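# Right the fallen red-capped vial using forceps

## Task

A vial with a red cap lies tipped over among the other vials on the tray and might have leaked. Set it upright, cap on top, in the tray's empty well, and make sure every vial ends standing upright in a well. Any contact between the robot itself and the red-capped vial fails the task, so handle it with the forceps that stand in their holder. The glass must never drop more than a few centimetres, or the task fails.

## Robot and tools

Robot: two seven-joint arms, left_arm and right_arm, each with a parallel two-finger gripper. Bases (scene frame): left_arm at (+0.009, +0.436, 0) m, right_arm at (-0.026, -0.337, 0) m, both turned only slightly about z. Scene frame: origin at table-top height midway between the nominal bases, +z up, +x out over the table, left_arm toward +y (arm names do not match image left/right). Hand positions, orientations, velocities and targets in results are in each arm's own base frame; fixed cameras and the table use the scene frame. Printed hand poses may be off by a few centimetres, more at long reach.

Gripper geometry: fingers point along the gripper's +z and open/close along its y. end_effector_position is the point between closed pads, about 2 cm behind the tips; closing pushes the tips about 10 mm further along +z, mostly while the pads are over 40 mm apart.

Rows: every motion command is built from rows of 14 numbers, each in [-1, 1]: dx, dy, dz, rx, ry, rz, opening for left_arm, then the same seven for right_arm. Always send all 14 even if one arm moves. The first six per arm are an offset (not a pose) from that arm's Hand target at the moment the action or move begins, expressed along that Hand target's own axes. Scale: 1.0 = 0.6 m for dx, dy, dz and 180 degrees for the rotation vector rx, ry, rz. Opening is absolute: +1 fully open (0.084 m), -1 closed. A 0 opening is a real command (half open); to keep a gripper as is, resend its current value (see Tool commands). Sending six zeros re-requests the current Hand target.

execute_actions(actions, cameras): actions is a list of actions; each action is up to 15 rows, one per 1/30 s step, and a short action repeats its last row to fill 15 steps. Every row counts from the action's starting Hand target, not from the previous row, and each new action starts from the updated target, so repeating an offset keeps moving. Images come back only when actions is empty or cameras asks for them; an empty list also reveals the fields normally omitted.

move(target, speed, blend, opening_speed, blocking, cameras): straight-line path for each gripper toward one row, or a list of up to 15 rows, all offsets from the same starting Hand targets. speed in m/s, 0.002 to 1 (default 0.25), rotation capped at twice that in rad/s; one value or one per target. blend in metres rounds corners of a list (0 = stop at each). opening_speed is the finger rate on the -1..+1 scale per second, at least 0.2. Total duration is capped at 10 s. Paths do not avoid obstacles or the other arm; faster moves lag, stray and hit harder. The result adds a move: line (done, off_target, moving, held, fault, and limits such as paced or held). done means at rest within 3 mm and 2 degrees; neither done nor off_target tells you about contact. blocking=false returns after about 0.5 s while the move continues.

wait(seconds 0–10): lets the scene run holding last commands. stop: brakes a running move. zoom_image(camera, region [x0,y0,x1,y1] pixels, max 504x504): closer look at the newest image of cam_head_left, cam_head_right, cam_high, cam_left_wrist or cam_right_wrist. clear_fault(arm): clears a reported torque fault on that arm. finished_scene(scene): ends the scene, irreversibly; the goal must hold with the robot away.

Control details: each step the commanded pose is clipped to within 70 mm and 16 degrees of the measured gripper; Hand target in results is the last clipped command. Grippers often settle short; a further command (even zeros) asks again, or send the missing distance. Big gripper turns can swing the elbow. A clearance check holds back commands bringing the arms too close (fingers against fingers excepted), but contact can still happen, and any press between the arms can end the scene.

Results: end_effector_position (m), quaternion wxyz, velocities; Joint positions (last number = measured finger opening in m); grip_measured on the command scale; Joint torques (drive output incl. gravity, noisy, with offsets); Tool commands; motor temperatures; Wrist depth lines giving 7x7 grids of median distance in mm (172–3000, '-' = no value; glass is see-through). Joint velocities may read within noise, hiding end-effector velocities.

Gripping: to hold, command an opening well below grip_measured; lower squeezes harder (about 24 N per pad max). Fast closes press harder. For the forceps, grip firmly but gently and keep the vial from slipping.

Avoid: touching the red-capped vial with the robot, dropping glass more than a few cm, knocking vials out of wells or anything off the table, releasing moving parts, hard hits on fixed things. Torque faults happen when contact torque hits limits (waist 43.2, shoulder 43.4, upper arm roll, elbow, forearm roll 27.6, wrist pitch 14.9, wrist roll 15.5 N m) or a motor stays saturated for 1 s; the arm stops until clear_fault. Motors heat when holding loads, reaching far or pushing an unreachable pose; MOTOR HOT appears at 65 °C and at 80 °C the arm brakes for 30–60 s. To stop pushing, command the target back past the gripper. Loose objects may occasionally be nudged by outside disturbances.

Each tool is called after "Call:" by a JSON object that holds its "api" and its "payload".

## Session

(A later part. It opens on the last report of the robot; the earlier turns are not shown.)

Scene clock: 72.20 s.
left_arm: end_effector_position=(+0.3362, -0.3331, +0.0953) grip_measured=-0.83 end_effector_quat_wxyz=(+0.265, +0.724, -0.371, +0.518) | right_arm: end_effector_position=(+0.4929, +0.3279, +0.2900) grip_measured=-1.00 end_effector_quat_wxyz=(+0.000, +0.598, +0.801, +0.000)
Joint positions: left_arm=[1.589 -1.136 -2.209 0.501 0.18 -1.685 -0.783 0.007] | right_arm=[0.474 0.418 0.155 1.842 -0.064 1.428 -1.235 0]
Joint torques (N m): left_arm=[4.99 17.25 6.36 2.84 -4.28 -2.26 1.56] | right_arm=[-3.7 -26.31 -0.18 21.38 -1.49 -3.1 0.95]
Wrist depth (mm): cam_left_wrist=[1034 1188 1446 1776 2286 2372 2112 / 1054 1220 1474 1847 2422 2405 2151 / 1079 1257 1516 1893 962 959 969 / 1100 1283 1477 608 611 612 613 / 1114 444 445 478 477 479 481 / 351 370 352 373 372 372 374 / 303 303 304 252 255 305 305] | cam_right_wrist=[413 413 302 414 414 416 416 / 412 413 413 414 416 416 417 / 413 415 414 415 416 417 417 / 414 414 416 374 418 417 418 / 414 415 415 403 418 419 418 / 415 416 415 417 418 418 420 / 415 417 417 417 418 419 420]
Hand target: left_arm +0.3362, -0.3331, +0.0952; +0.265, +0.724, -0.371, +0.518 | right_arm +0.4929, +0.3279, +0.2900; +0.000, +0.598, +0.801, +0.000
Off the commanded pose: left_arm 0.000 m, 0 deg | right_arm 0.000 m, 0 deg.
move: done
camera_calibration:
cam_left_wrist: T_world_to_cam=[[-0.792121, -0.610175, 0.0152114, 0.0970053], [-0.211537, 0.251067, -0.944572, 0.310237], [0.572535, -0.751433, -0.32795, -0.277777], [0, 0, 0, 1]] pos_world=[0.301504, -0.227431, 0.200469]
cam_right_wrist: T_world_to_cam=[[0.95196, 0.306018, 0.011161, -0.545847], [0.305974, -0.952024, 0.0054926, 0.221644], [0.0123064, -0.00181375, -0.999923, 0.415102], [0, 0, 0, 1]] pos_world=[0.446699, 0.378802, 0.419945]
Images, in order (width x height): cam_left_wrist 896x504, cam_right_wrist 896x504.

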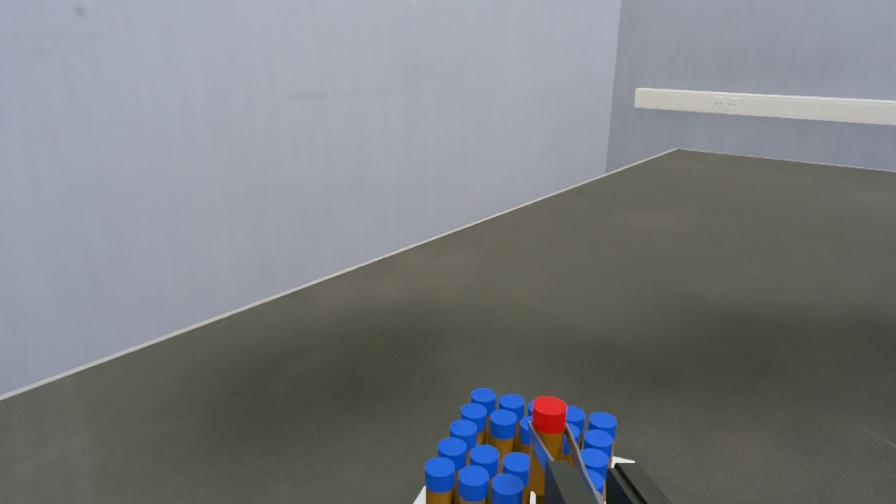

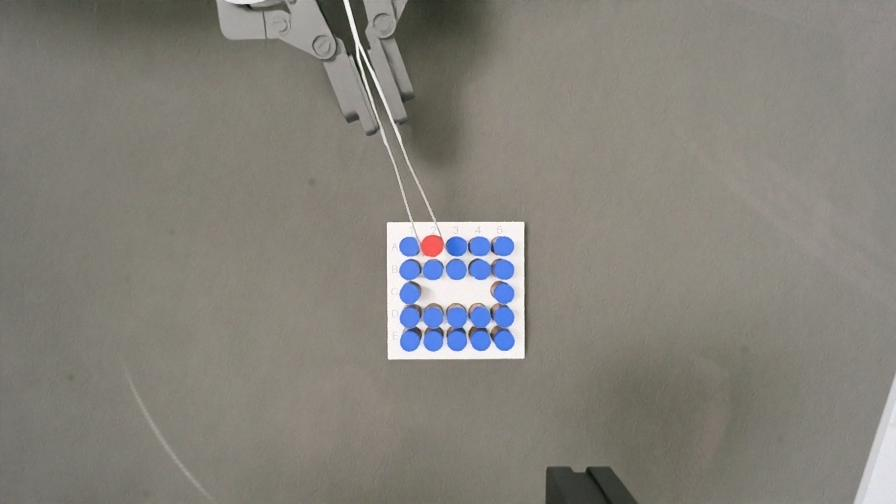

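Call:
{"api": "move", "payload": {"target": [-0.0315,0,0.0108,0,0,0,-0.92,0,0,0,0,0,0,-1], "speed": 0.05, "cameras": ["cam_right_wrist","cam_left_wrist"]}}

Call:
{"api": "zoom_image", "payload": {"camera": "cam_right_wrist", "region": [390, 220, 490, 300]}}

Call:
{"api": "zoom_image", "payload": {"camera": "cam_left_wrist", "region": [460, 364, 600, 504]}}

Scene clock: 73.53 s.
left_arm: end_effector_position=(+0.3363, -0.3332, +0.0753) grip_measured=-0.83 end_effector_quat_wxyz=(+0.265, +0.724, -0.371, +0.518) | right_arm: end_effector_position=(+0.4929, +0.3279, +0.2900) grip_measured=-1.00 end_effector_quat_wxyz=(+0.000, +0.598, +0.801, +0.000)
Joint positions: left_arm=[1.691 -1.115 -2.338 0.533 0.157 -1.69 -0.671 0.007] | right_arm=[0.474 0.418 0.155 1.842 -0.064 1.428 -1.235 0]
Joint torques (N m): left_arm=[5.11 32.06 5.67 2.74 1.53 -2.31 1.5] | right_arm=[-3.76 -25.98 -0.11 21.31 -1.37 -3.16 0.84]
Wrist depth (mm): cam_left_wrist=[1028 1186 1437 1772 2302 2381 2125 / 1054 1220 1487 1857 2397 2431 2138 / 1079 1255 1526 1813 751 859 859 / 1096 1281 545 545 546 548 550 / 1071 399 428 429 430 403 431 / 331 333 333 263 257 335 318 / 273 273 272 235 241 274 274] | cam_right_wrist=[411 412 319 414 415 416 415 / 411 413 413 414 415 416 416 / 413 414 414 416 417 416 417 / 413 414 415 374 416 417 418 / 413 415 416 402 417 417 418 / 414 416 416 417 417 419 419 / 415 416 417 418 419 419 419]
Hand target: left_arm +0.3363, -0.3331, +0.0753; +0.265, +0.724, -0.371, +0.518 | right_arm +0.4929, +0.3279, +0.2900; +0.000, +0.598, +0.801, +0.000
Off the commanded pose: left_arm 0.000 m, 0 deg | right_arm 0.000 m, 0 deg.
joint sent to its limit (left arm) — joint 6 (wrist pitch), lower limit. The joint targets still meet the commanded pose.
move: done
camera_calibration:
cam_left_wrist: T_world_to_cam=[[-0.791567, -0.6109, 0.014907, 0.0968443], [-0.212211, 0.25193, -0.944191, 0.291944], [0.573051, -0.750555, -0.32906, -0.284249], [0, 0, 0, 1]] pos_world=[0.301502, -0.227732, 0.180672]
cam_right_wrist: T_world_to_cam=[[0.95196, 0.306018, 0.011161, -0.545847], [0.305974, -0.952024, 0.0054926, 0.221644], [0.0123064, -0.00181375, -0.999923, 0.415102], [0, 0, 0, 1]] pos_world=[0.446699, 0.378802, 0.419945]
Images, in order (width x height): cam_left_wrist 896x504, cam_right_wrist 896x504.

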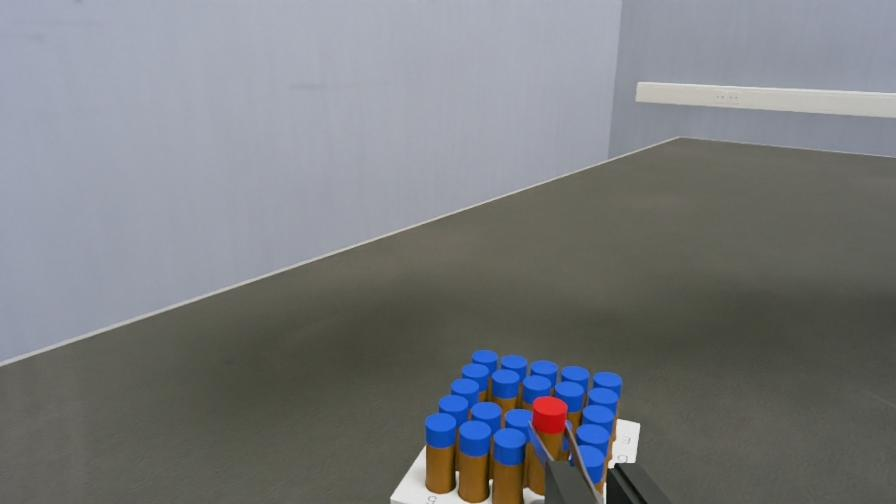

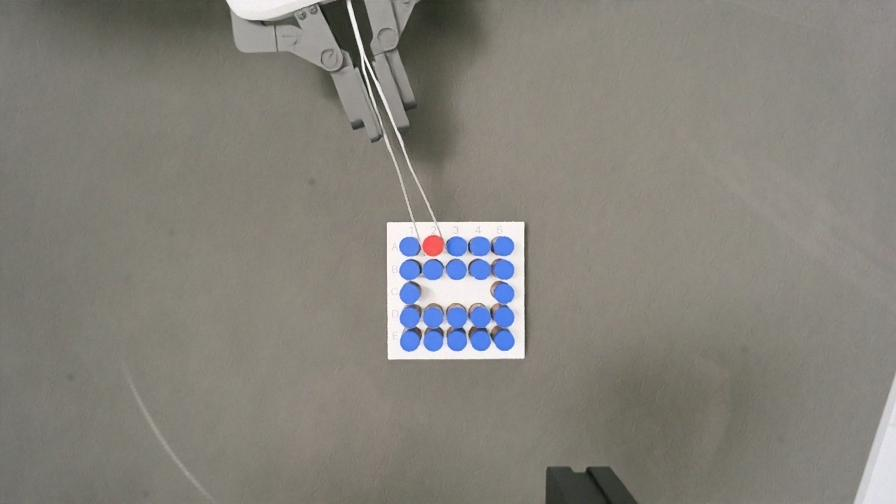

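Scaled by 5.040 from the camera's 896x504 image, which has a finer 1280x720 frame.

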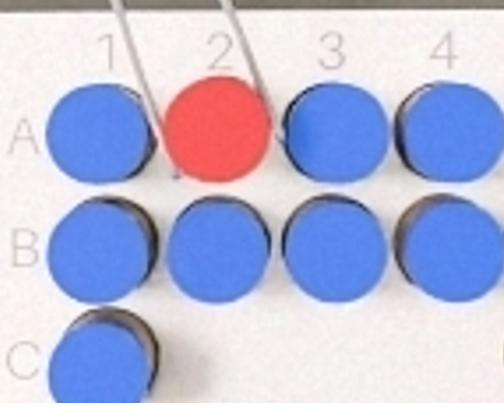

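Scaled by 3.600 from the camera's 896x504 image, which has a finer 1280x720 frame.

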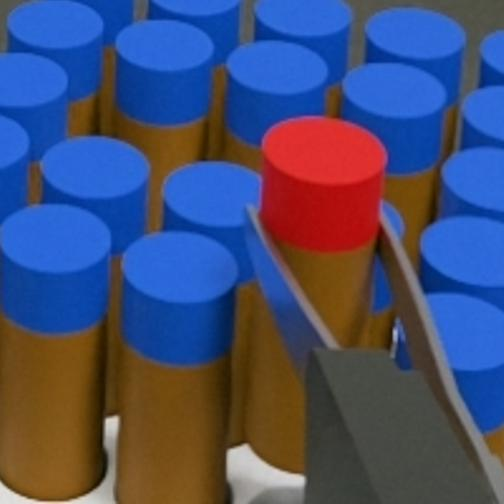

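Call:
{"api": "move", "payload": {"target": [-0.0125,0.0007,0.0048,0,0,0,-0.92,0,0,0,0,0,0,-1], "speed": 0.04, "cameras": ["cam_right_wrist","cam_left_wrist"]}}

Call:
{"api": "zoom_image", "payload": {"camera": "cam_right_wrist", "region": [400, 225, 460, 275]}}

Call:
{"api": "zoom_image", "payload": {"camera": "cam_left_wrist", "region": [480, 384, 600, 504]}}

Scene clock: 74.83 s.
left_arm: end_effector_position=(+0.3361, -0.3336, +0.0673) grip_measured=-0.83 end_effector_quat_wxyz=(+0.265, +0.724, -0.371, +0.518) | right_arm: end_effector_position=(+0.4929, +0.3279, +0.2900) grip_measured=-1.00 end_effector_quat_wxyz=(+0.000, +0.598, +0.801, +0.000)
Joint positions: left_arm=[1.758 -1.092 -2.413 0.547 0.157 -1.69 -0.597 0.007] | right_arm=[0.474 0.418 0.155 1.842 -0.064 1.428 -1.235 0]
Joint torques (N m): left_arm=[4.9 32.65 4.92 2.78 1.42 -2.21 1.52] | right_arm=[-3.73 -26.2 0.01 21.31 -1.28 -3.18 0.87]
Wrist depth (mm): cam_left_wrist=[1034 1184 1437 1785 2286 2389 2145 / 1056 1215 1474 1847 2422 2414 2158 / 1082 1250 1513 1818 717 823 826 / 1100 1246 520 521 522 524 524 / 381 381 382 409 410 384 413 / 317 317 318 241 242 320 304 / 260 261 261 233 241 261 262] | cam_right_wrist=[412 413 326 413 415 415 417 / 412 413 414 415 416 416 417 / 413 413 414 415 415 417 418 / 413 414 415 374 416 417 418 / 413 415 416 402 416 418 419 / 415 416 416 417 418 419 419 / 416 417 417 417 419 419 420]
Hand target: left_arm +0.3361, -0.3336, +0.0672; +0.265, +0.724, -0.371, +0.518 | right_arm +0.4929, +0.3279, +0.2900; +0.000, +0.598, +0.801, +0.000
Off the commanded pose: left_arm 0.000 m, 0 deg | right_arm 0.000 m, 0 deg.
joint sent to its limit (left arm) — joint 6 (wrist pitch), lower limit. The joint targets still meet the commanded pose.
move: done
camera_calibration:
cam_left_wrist: T_world_to_cam=[[-0.791888, -0.610481, 0.0150744, 0.0968672], [-0.211784, 0.251397, -0.94443, 0.284139], [0.572766, -0.751075, -0.328368, -0.287236], [0, 0, 0, 1]] pos_world=[0.301403, -0.228032, 0.17257]
cam_right_wrist: T_world_to_cam=[[0.95196, 0.306018, 0.011161, -0.545847], [0.305974, -0.952024, 0.0054926, 0.221644], [0.0123064, -0.00181375, -0.999923, 0.415102], [0, 0, 0, 1]] pos_world=[0.446699, 0.378802, 0.419945]
Images, in order (width x height): cam_left_wrist 896x504, cam_right_wrist 896x504.

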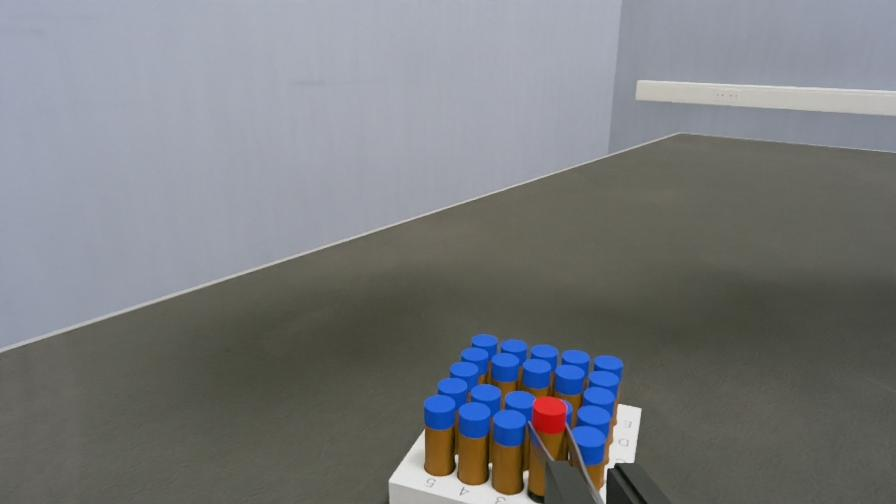

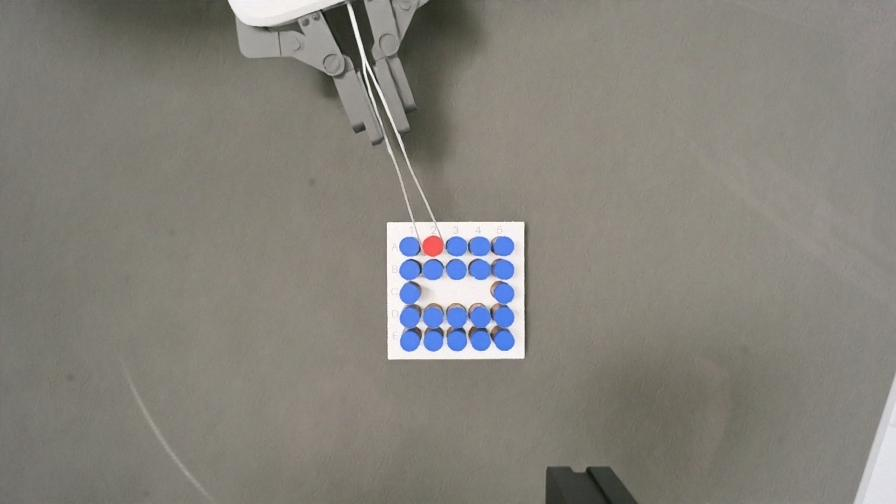

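Scaled by 8.400 from the camera's 896x504 image, which has a finer 1280x720 frame.

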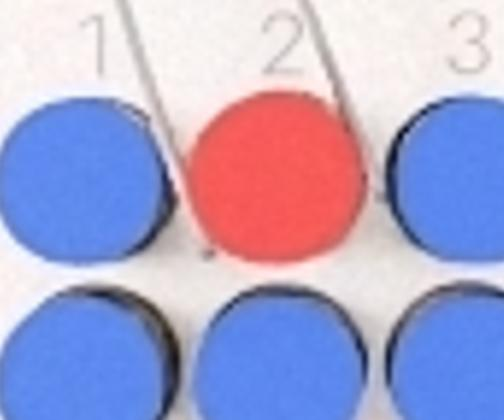

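Scaled by 4.200 from the camera's 896x504 image, which has a finer 1280x720 frame.

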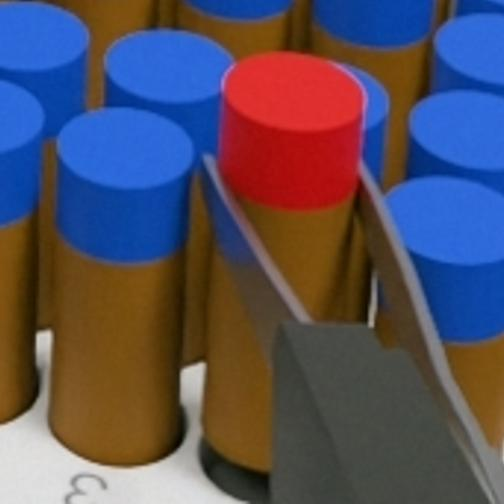

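Call:
{"api": "move", "payload": {"target": [-0.0063,0,0.0023,0,0,0,-0.92,0,0,0,0,0,0,-1], "speed": 0.03, "cameras": ["cam_right_wrist","cam_left_wrist"]}}

Call:
{"api": "zoom_image", "payload": {"camera": "cam_right_wrist", "region": [400, 225, 460, 275]}}

Call:
{"api": "zoom_image", "payload": {"camera": "cam_left_wrist", "region": [480, 384, 600, 504]}}

Scene clock: 76.03 s.
left_arm: end_effector_position=(+0.3362, -0.3337, +0.0632) grip_measured=-0.83 end_effector_quat_wxyz=(+0.265, +0.724, -0.371, +0.518) | right_arm: end_effector_position=(+0.4929, +0.3279, +0.2900) grip_measured=-1.00 end_effector_quat_wxyz=(+0.000, +0.598, +0.801, +0.000)
Joint positions: left_arm=[1.796 -1.081 -2.453 0.554 0.16 -1.69 -0.557 0.007] | right_arm=[0.474 0.418 0.155 1.842 -0.064 1.428 -1.235 0]
Joint torques (N m): left_arm=[5.14 33.04 4.35 2.77 1.63 -2.21 1.52] | right_arm=[-3.71 -26.15 -0.04 21.27 -1.38 -3.11 0.95]
Wrist depth (mm): cam_left_wrist=[1028 1184 1440 1767 2286 2372 2132 / 1058 1211 1471 1857 2356 2405 2185 / 1081 1257 1509 1795 705 806 807 / 1107 1248 506 509 511 511 514 / 371 373 373 399 400 375 402 / 310 310 310 234 234 312 297 / 254 254 254 233 224 255 256] | cam_right_wrist=[411 412 330 414 415 415 416 / 411 413 413 414 415 416 418 / 413 414 414 416 415 416 417 / 414 414 415 375 417 417 418 / 415 416 416 402 417 418 418 / 415 416 416 418 418 418 419 / 416 417 417 418 418 420 420]
Hand target: left_arm +0.3362, -0.3336, +0.0632; +0.265, +0.724, -0.371, +0.518 | right_arm +0.4929, +0.3279, +0.2900; +0.000, +0.598, +0.801, +0.000
Off the commanded pose: left_arm 0.000 m, 0 deg | right_arm 0.000 m, 0 deg.
joint sent to its limit (left arm) — joint 6 (wrist pitch), lower limit. The joint targets still meet the commanded pose.
move: done
camera_calibration:
cam_left_wrist: T_world_to_cam=[[-0.792046, -0.610273, 0.0151874, 0.0970056], [-0.211688, 0.251236, -0.944494, 0.280212], [0.572583, -0.751297, -0.328178, -0.28861], [0, 0, 0, 1]] pos_world=[0.301404, -0.228031, 0.16847]
cam_right_wrist: T_world_to_cam=[[0.95196, 0.306018, 0.011161, -0.545847], [0.305974, -0.952024, 0.0054926, 0.221644], [0.0123064, -0.00181375, -0.999923, 0.415102], [0, 0, 0, 1]] pos_world=[0.446699, 0.378802, 0.419945]
Images, in order (width x height): cam_left_wrist 896x504, cam_right_wrist 896x504.

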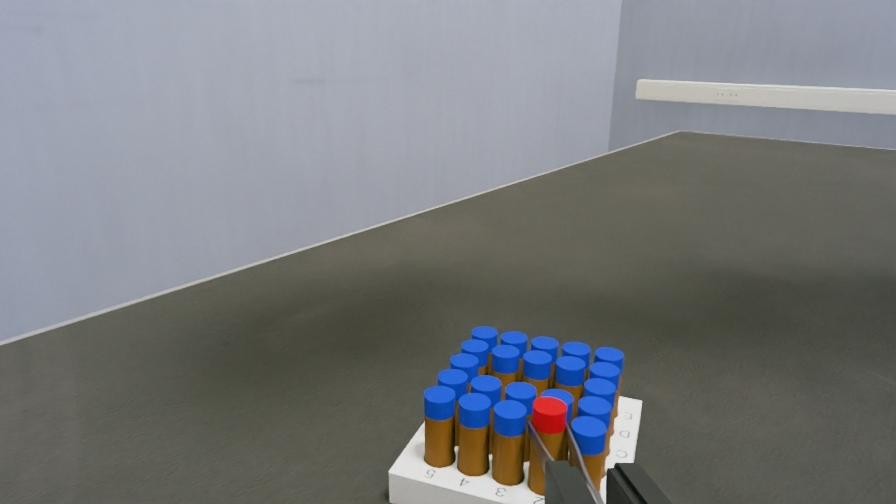

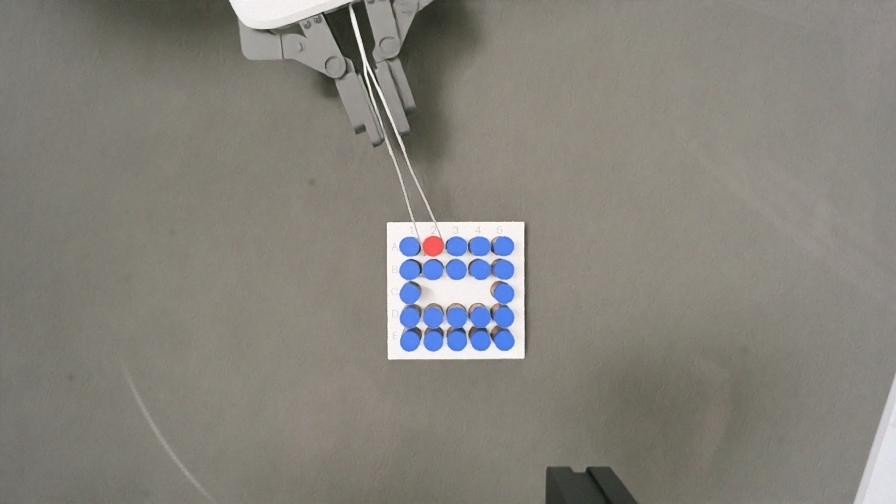

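Scaled by 8.400 from the camera's 896x504 image, which has a finer 1280x720 frame.

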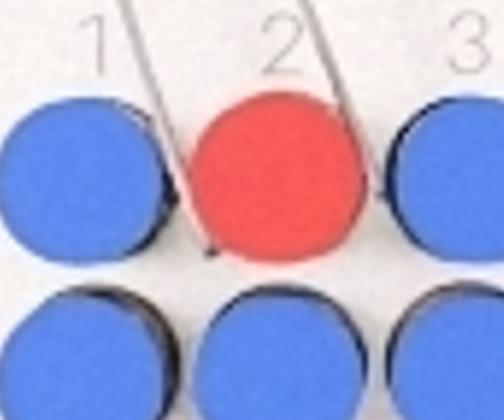

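Scaled by 4.200 from the camera's 896x504 image, which has a finer 1280x720 frame.

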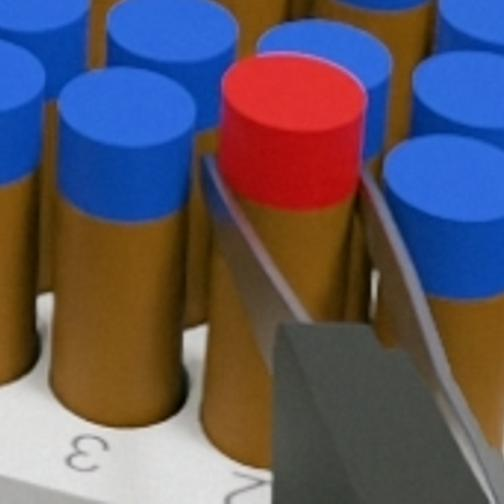

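Call:
{"api": "move", "payload": {"target": [-0.0047,0,0.0016,0,0,0,-0.92,0,0,0,0,0,0,-1], "speed": 0.02, "cameras": ["cam_right_wrist","cam_left_wrist"]}}

Call:
{"api": "zoom_image", "payload": {"camera": "cam_right_wrist", "region": [400, 225, 460, 275]}}

Call:
{"api": "zoom_image", "payload": {"camera": "cam_left_wrist", "region": [480, 384, 600, 504]}}

Scene clock: 77.10 s.
left_arm: end_effector_position=(+0.3362, -0.3336, +0.0602) grip_measured=-0.83 end_effector_quat_wxyz=(+0.265, +0.724, -0.371, +0.518) | right_arm: end_effector_position=(+0.4929, +0.3279, +0.2900) grip_measured=-1.00 end_effector_quat_wxyz=(+0.000, +0.598, +0.801, +0.000)
Joint positions: left_arm=[1.823 -1.074 -2.482 0.56 0.162 -1.69 -0.528 0.007] | right_arm=[0.474 0.418 0.155 1.842 -0.064 1.428 -1.235 0]
Joint torques (N m): left_arm=[5.09 32.58 3.97 2.75 1.86 -2 1.53] | right_arm=[-3.84 -26.16 -0.1 21.29 -1.27 -3.16 0.84]
Wrist depth (mm): cam_left_wrist=[1031 1184 1437 1785 2271 2405 2119 / 1058 1209 1468 1847 2397 2364 2138 / 1076 1260 1509 1754 691 788 796 / 1098 1235 499 501 502 503 503 / 365 391 366 393 393 368 395 / 304 304 305 229 231 307 307 / 250 249 250 230 240 251 251] | cam_right_wrist=[412 411 330 414 415 415 416 / 412 412 414 414 415 416 416 / 414 413 414 415 416 416 417 / 414 414 415 375 417 417 417 / 414 415 415 401 416 418 419 / 415 415 416 416 419 418 419 / 416 417 417 418 418 419 420]
Hand target: left_arm +0.3362, -0.3336, +0.0602; +0.265, +0.724, -0.371, +0.518 | right_arm +0.4929, +0.3279, +0.2900; +0.000, +0.598, +0.801, +0.000
Off the commanded pose: left_arm 0.000 m, 0 deg | right_arm 0.000 m, 0 deg.
joint sent to its limit (left arm) — joint 6 (wrist pitch), lower limit. The joint targets still meet the commanded pose.
move: done
camera_calibration:
cam_left_wrist: T_world_to_cam=[[-0.792081, -0.610226, 0.0152088, 0.097069], [-0.211621, 0.251146, -0.944533, 0.277344], [0.572559, -0.751365, -0.328064, -0.289622], [0, 0, 0, 1]] pos_world=[0.301404, -0.228031, 0.165469]
cam_right_wrist: T_world_to_cam=[[0.95196, 0.306018, 0.011161, -0.545847], [0.305974, -0.952024, 0.0054926, 0.221644], [0.0123064, -0.00181375, -0.999923, 0.415102], [0, 0, 0, 1]] pos_world=[0.446699, 0.378802, 0.419945]
Images, in order (width x height): cam_left_wrist 896x504, cam_right_wrist 896x504.

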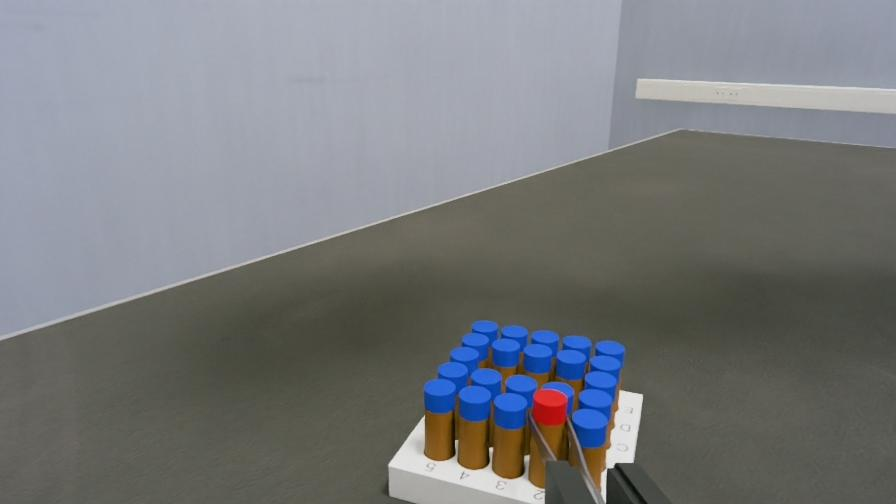

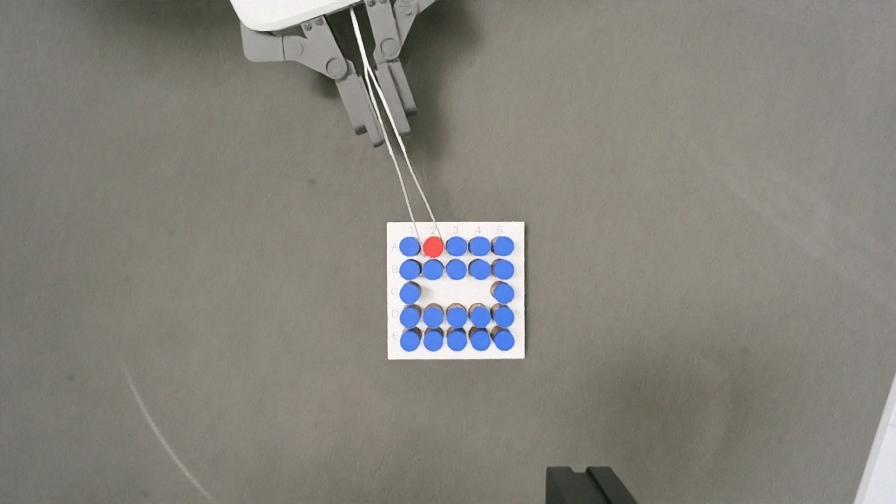

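Scaled by 8.400 from the camera's 896x504 image, which has a finer 1280x720 frame.

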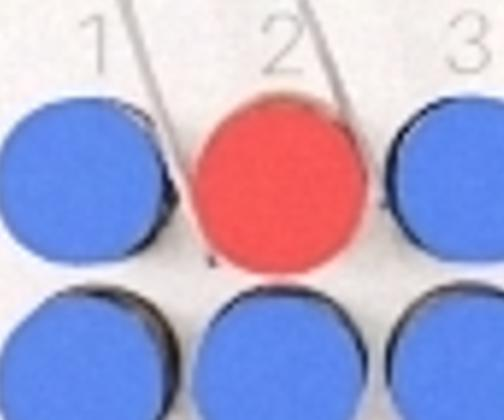

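Scaled by 4.200 from the camera's 896x504 image, which has a finer 1280x720 frame.

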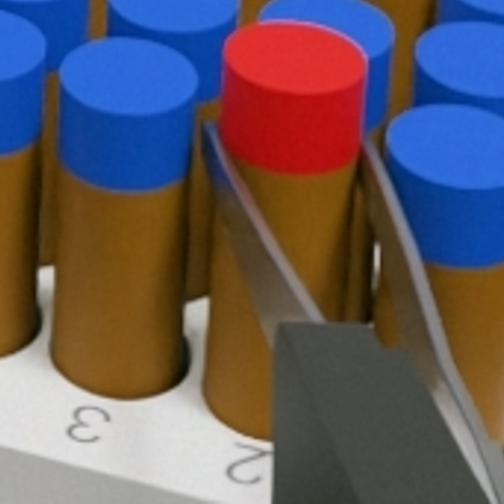

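Call:
{"api": "move", "payload": {"target": [0.0047,0,-0.0016,0,0,0,-0.92,0,0,0,0,0,0,-1], "speed": 0.02, "cameras": ["cam_left_wrist","cam_right_wrist","cam_high"]}}

Call:
{"api": "zoom_image", "payload": {"camera": "cam_left_wrist", "region": [480, 384, 600, 504]}}

Call:
{"api": "zoom_image", "payload": {"camera": "cam_right_wrist", "region": [400, 225, 460, 275]}}

Call:
{"api": "zoom_image", "payload": {"camera": "cam_high", "region": [455, 260, 505, 300]}}

Scene clock: 78.83 s.
left_arm: end_effector_position=(+0.3362, -0.3336, +0.0632) grip_measured=-0.83 end_effector_quat_wxyz=(+0.265, +0.724, -0.371, +0.518) | right_arm: end_effector_position=(+0.4929, +0.3279, +0.2900) grip_measured=-1.00 end_effector_quat_wxyz=(+0.000, +0.598, +0.801, +0.000)
Joint positions: left_arm=[1.82 -1.064 -2.476 0.553 0.168 -1.687 -0.528 0.007] | right_arm=[0.474 0.418 0.155 1.842 -0.064 1.428 -1.235 0]
Joint torques (N m): left_arm=[-5.25 33.25 8.41 -1.84 1.6 -0.73 1.52] | right_arm=[-3.85 -26.1 0.02 21.25 -1.43 -3.13 0.92]
Wrist depth (mm): cam_left_wrist=[1031 1192 1425 1767 2279 2372 2125 / 1050 1222 1477 1847 2397 2389 2151 / 1082 1253 1490 1809 703 805 807 / 1100 1250 506 509 511 511 512 / 371 372 374 400 400 375 402 / 310 310 311 234 234 312 297 / 253 254 254 233 241 255 256] | cam_right_wrist=[411 412 327 414 415 415 416 / 412 413 413 414 415 416 417 / 413 414 415 415 415 416 417 / 415 415 415 375 416 417 418 / 414 415 415 402 417 417 418 / 415 414 416 418 418 419 419 / 416 416 416 417 418 419 420]
Hand target: left_arm +0.3362, -0.3336, +0.0632; +0.265, +0.724, -0.371, +0.518 | right_arm +0.4929, +0.3279, +0.2900; +0.000, +0.598, +0.801, +0.000
Off the commanded pose: left_arm 0.000 m, 0 deg | right_arm 0.000 m, 0 deg.
move: done
camera_calibration:
cam_left_wrist: T_world_to_cam=[[-0.792121, -0.610175, 0.0152114, 0.0970467], [-0.211537, 0.251067, -0.944572, 0.280141], [0.572535, -0.751433, -0.32795, -0.288665], [0, 0, 0, 1]] pos_world=[0.301404, -0.228031, 0.168469]
cam_right_wrist: T_world_to_cam=[[0.95196, 0.306018, 0.011161, -0.545847], [0.305974, -0.952024, 0.0054926, 0.221644], [0.0123064, -0.00181375, -0.999923, 0.415102], [0, 0, 0, 1]] pos_world=[0.446699, 0.378802, 0.419945]
Images, in order (width x height): cam_high 896x504, cam_left_wrist 896x504, cam_right_wrist 896x504.

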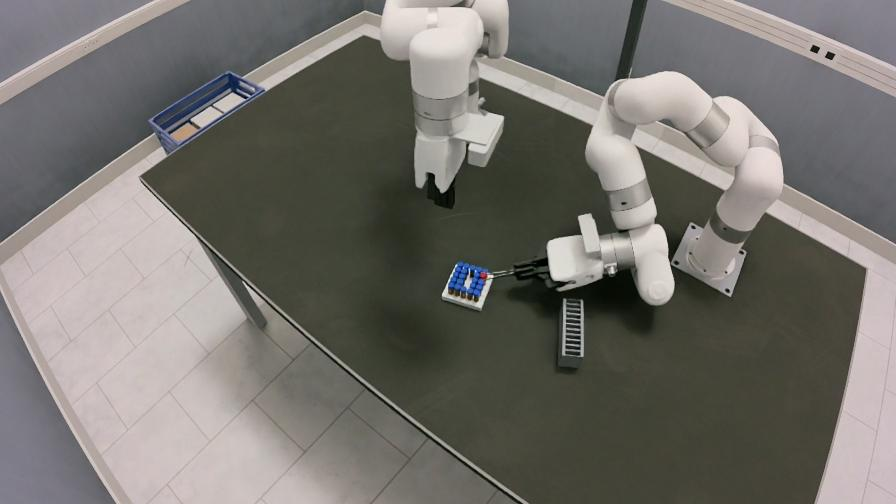

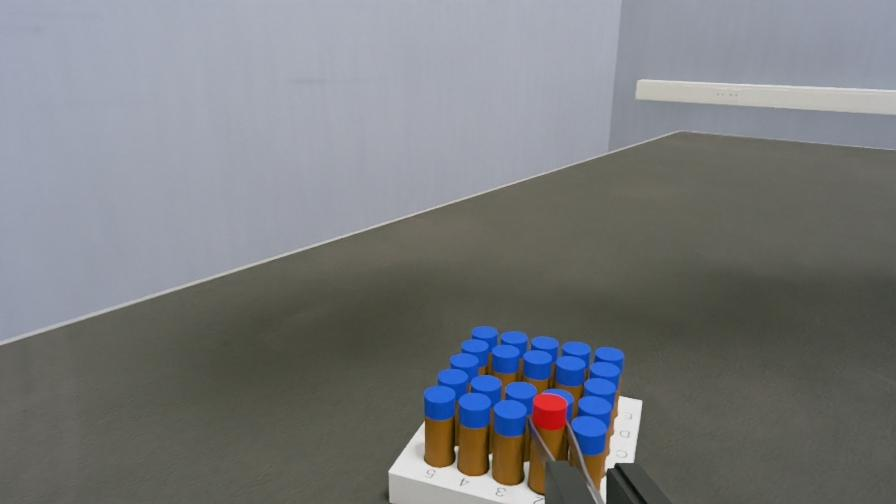

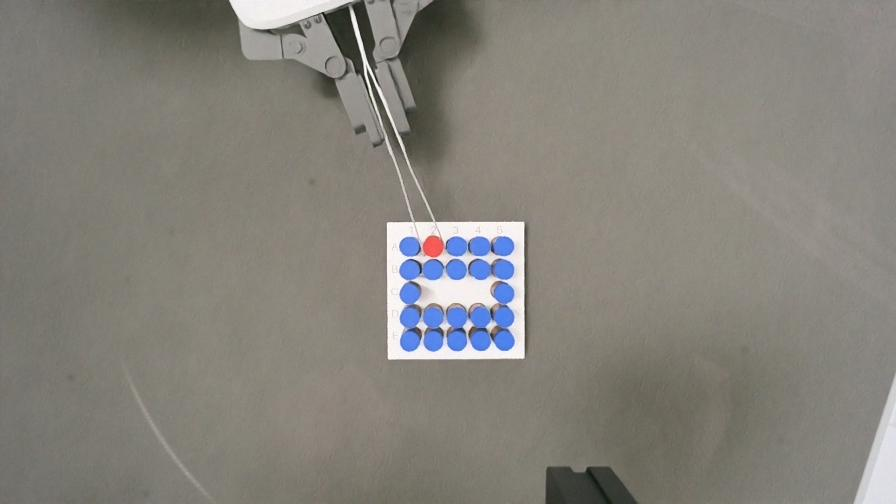

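Scaled by 4.200 from the camera's 896x504 image, which has a finer 1280x720 frame.

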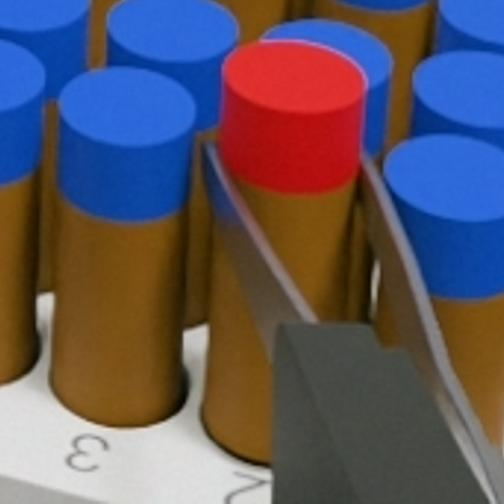

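Scaled by 8.400 from the camera's 896x504 image, which has a finer 1280x720 frame.

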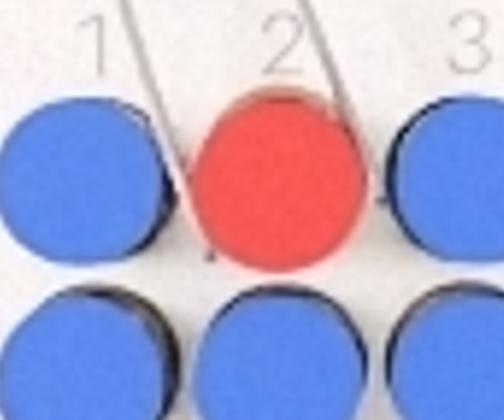

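Scaled by 10.080 from the camera's 896x504 image, which has a finer 1280x720 frame.

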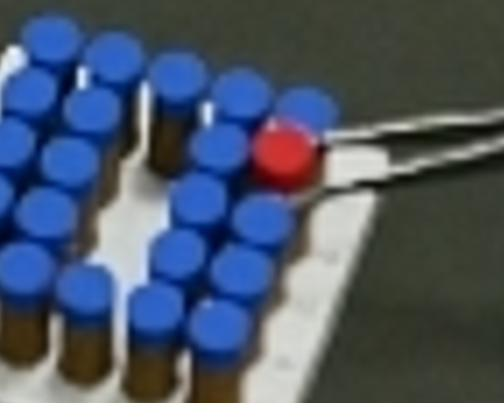

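Call:
{"api": "move", "payload": {"target": [-0.00315,0,0.00107,0,0,0,-0.92,0,0,0,0,0,0,-1], "speed": 0.02, "cameras": ["cam_left_wrist","cam_right_wrist"]}}

Call:
{"api": "zoom_image", "payload": {"camera": "cam_left_wrist", "region": [480, 384, 600, 504]}}

Call:
{"api": "zoom_image", "payload": {"camera": "cam_right_wrist", "region": [400, 225, 460, 275]}}

Scene clock: 79.97 s.
left_arm: end_effector_position=(+0.3362, -0.3336, +0.0612) grip_measured=-0.83 end_effector_quat_wxyz=(+0.265, +0.724, -0.371, +0.518) | right_arm: end_effector_position=(+0.4929, +0.3279, +0.2900) grip_measured=-1.00 end_effector_quat_wxyz=(+0.000, +0.598, +0.801, +0.000)
Joint positions: left_arm=[1.822 -1.071 -2.48 0.558 0.164 -1.689 -0.528 0.007] | right_arm=[0.474 0.418 0.155 1.842 -0.064 1.428 -1.235 0]
Joint torques (N m): left_arm=[5 19.71 4.08 2.94 -4.03 -2.41 1.27] | right_arm=[-3.65 -26.13 -0.04 21.18 -1.28 -3.17 1]
Wrist depth (mm): cam_left_wrist=[1028 1186 1440 1781 2286 2381 2112 / 1058 1226 1474 1842 2397 2356 2151 / 1081 1253 1503 1745 696 793 795 / 1103 1237 503 502 505 506 509 / 368 393 368 396 395 371 398 / 306 306 307 230 231 308 309 / 251 251 252 231 241 252 253] | cam_right_wrist=[412 412 329 414 416 416 416 / 411 414 414 415 414 416 417 / 413 413 415 415 416 416 418 / 414 414 415 375 416 418 418 / 414 415 416 402 417 417 419 / 415 416 416 417 418 419 420 / 415 416 417 418 419 419 420]
Hand target: left_arm +0.3362, -0.3336, +0.0612; +0.265, +0.724, -0.371, +0.518 | right_arm +0.4929, +0.3279, +0.2900; +0.000, +0.598, +0.801, +0.000
Off the commanded pose: left_arm 0.000 m, 0 deg | right_arm 0.000 m, 0 deg.
move: done
camera_calibration:
cam_left_wrist: T_world_to_cam=[[-0.792121, -0.610175, 0.0152114, 0.0970771], [-0.211537, 0.251067, -0.944572, 0.278252], [0.572535, -0.751433, -0.32795, -0.289321], [0, 0, 0, 1]] pos_world=[0.301404, -0.228031, 0.166469]
cam_right_wrist: T_world_to_cam=[[0.95196, 0.306018, 0.011161, -0.545847], [0.305974, -0.952024, 0.0054926, 0.221644], [0.0123064, -0.00181375, -0.999923, 0.415102], [0, 0, 0, 1]] pos_world=[0.446699, 0.378802, 0.419945]
Images, in order (width x height): cam_left_wrist 896x504, cam_right_wrist 896x504.

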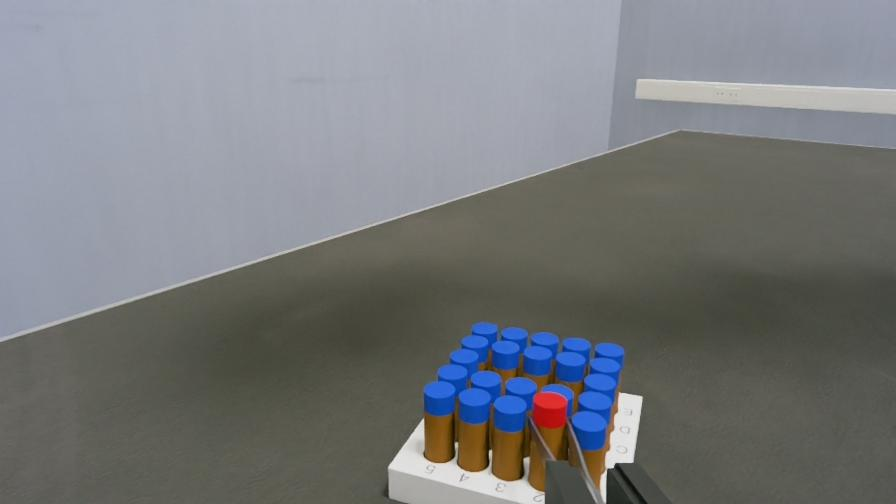

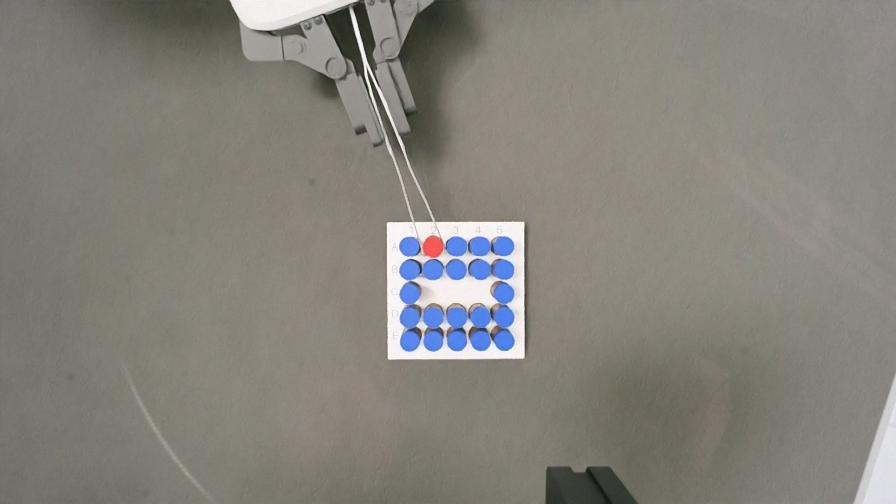

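Scaled by 4.200 from the camera's 896x504 image, which has a finer 1280x720 frame.

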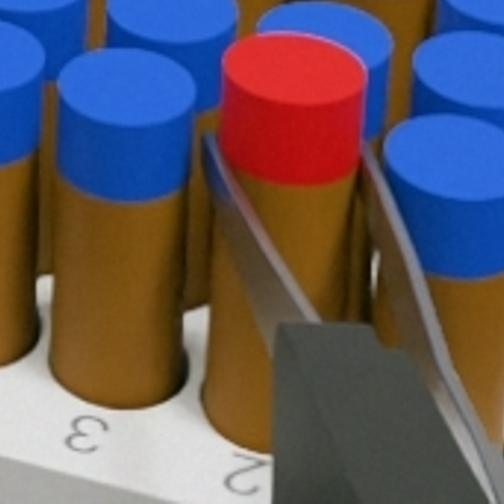

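Scaled by 8.400 from the camera's 896x504 image, which has a finer 1280x720 frame.

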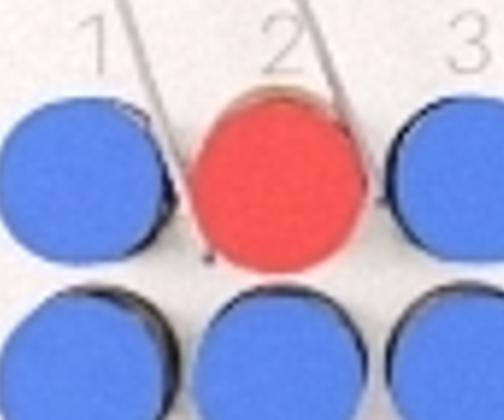

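Call:
{"api": "move", "payload": {"target": [0.00015,0,-0.00107,0,0.0067,0,-0.92,0,0,0,0,0,0,-1], "speed": 0.02, "cameras": ["cam_left_wrist","cam_right_wrist"]}}

Call:
{"api": "zoom_image", "payload": {"camera": "cam_left_wrist", "region": [480, 384, 600, 504]}}

Call:
{"api": "zoom_image", "payload": {"camera": "cam_right_wrist", "region": [400, 225, 460, 275]}}

Call:
{"api": "zoom_image", "payload": {"camera": "cam_left_wrist", "region": [515, 464, 555, 504]}}

Scene clock: 81.70 s.
left_arm: end_effector_position=(+0.3359, -0.3333, +0.0616) grip_measured=-0.83 end_effector_quat_wxyz=(+0.269, +0.719, -0.368, +0.525) | right_arm: end_effector_position=(+0.4929, +0.3279, +0.2900) grip_measured=-1.00 end_effector_quat_wxyz=(+0.000, +0.598, +0.801, +0.000)
Joint positions: left_arm=[1.982 -0.998 -2.634 0.559 0.196 -1.69 -0.359 0.007] | right_arm=[0.474 0.418 0.155 1.842 -0.064 1.428 -1.235 0]
Joint torques (N m): left_arm=[4.92 34.66 2.65 3.17 1.86 -2.54 1.48] | right_arm=[-3.73 -26.46 0.14 21.26 -1.22 -3.19 0.87]
Wrist depth (mm): cam_left_wrist=[1037 1186 1434 1763 2271 2372 2119 / 1054 1215 1483 1842 2405 2431 2145 / 1082 1250 1509 1799 743 864 866 / 1098 1264 525 524 528 528 530 / 376 378 379 407 408 381 410 / 312 312 313 234 234 315 299 / 254 254 255 233 223 256 256] | cam_right_wrist=[413 412 330 414 415 415 417 / 413 414 414 414 415 416 418 / 413 414 415 415 416 417 418 / 414 414 415 374 417 418 418 / 414 414 416 402 417 418 418 / 415 416 416 417 418 418 419 / 415 417 417 417 419 419 420]
Hand target: left_arm +0.3358, -0.3332, +0.0615; +0.269, +0.718, -0.368, +0.525 | right_arm +0.4929, +0.3279, +0.2900; +0.000, +0.598, +0.801, +0.000
Off the commanded pose: left_arm 0.000 m, 0 deg | right_arm 0.000 m, 0 deg.
joint sent to its limit (left arm) — joint 6 (wrist pitch), lower limit. The joint targets still meet the commanded pose.
move: done
camera_calibration:
cam_left_wrist: T_world_to_cam=[[-0.792015, -0.6103, 0.0156677, 0.0969995], [-0.200609, 0.235929, -0.950838, 0.270117], [0.576601, -0.756221, -0.309291, -0.292908], [0, 0, 0, 1]] pos_world=[0.299904, -0.226033, 0.164724]
cam_right_wrist: T_world_to_cam=[[0.95196, 0.306018, 0.011161, -0.545847], [0.305974, -0.952024, 0.0054926, 0.221644], [0.0123064, -0.00181375, -0.999923, 0.415102], [0, 0, 0, 1]] pos_world=[0.446699, 0.378802, 0.419945]
Images, in order (width x height): cam_left_wrist 896x504, cam_right_wrist 896x504.

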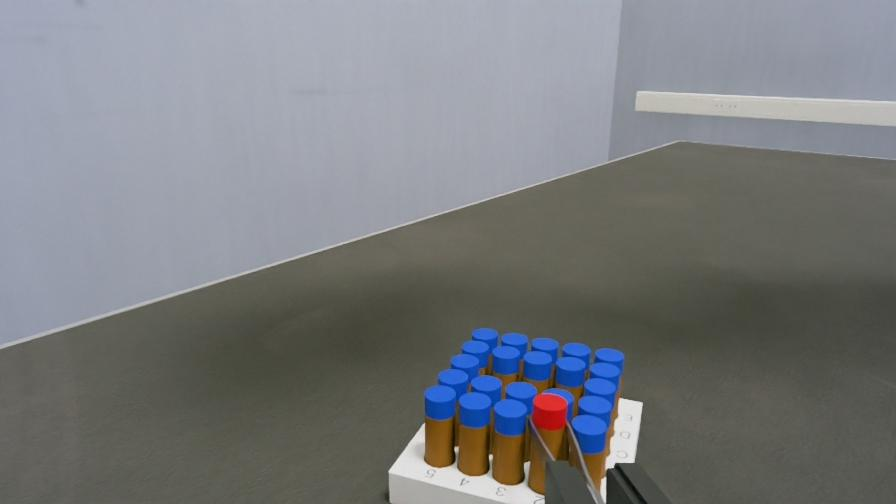

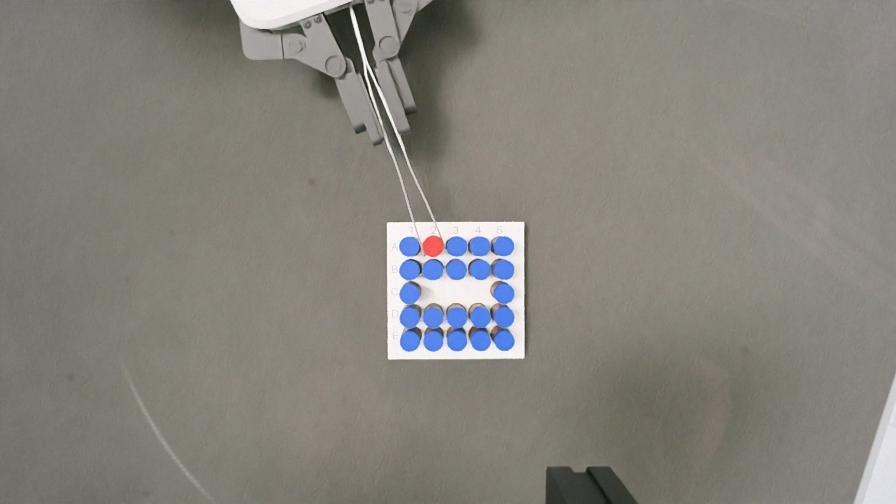

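Scaled by 4.200 from the camera's 896x504 image, which has a finer 1280x720 frame.

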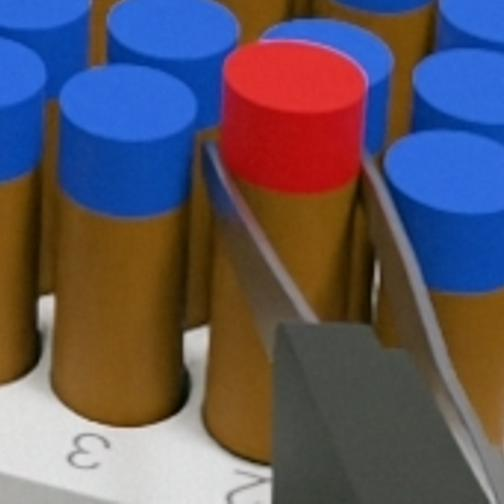

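Scaled by 8.400 from the camera's 896x504 image, which has a finer 1280x720 frame.

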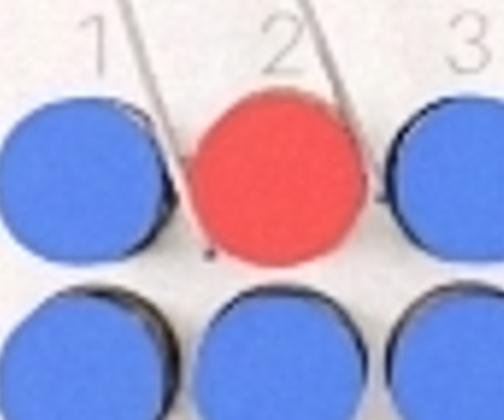

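Scaled by 12.600 from the camera's 896x504 image, which has a finer 1280x720 frame.

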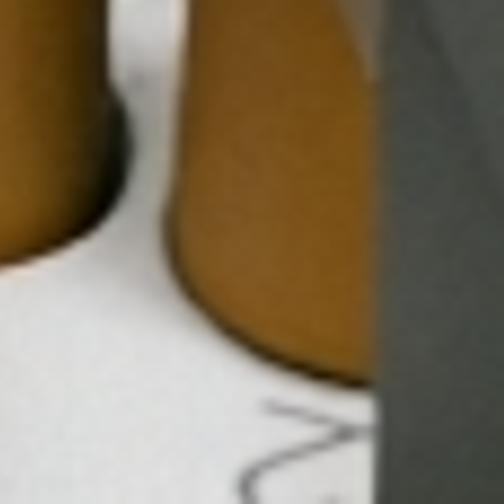

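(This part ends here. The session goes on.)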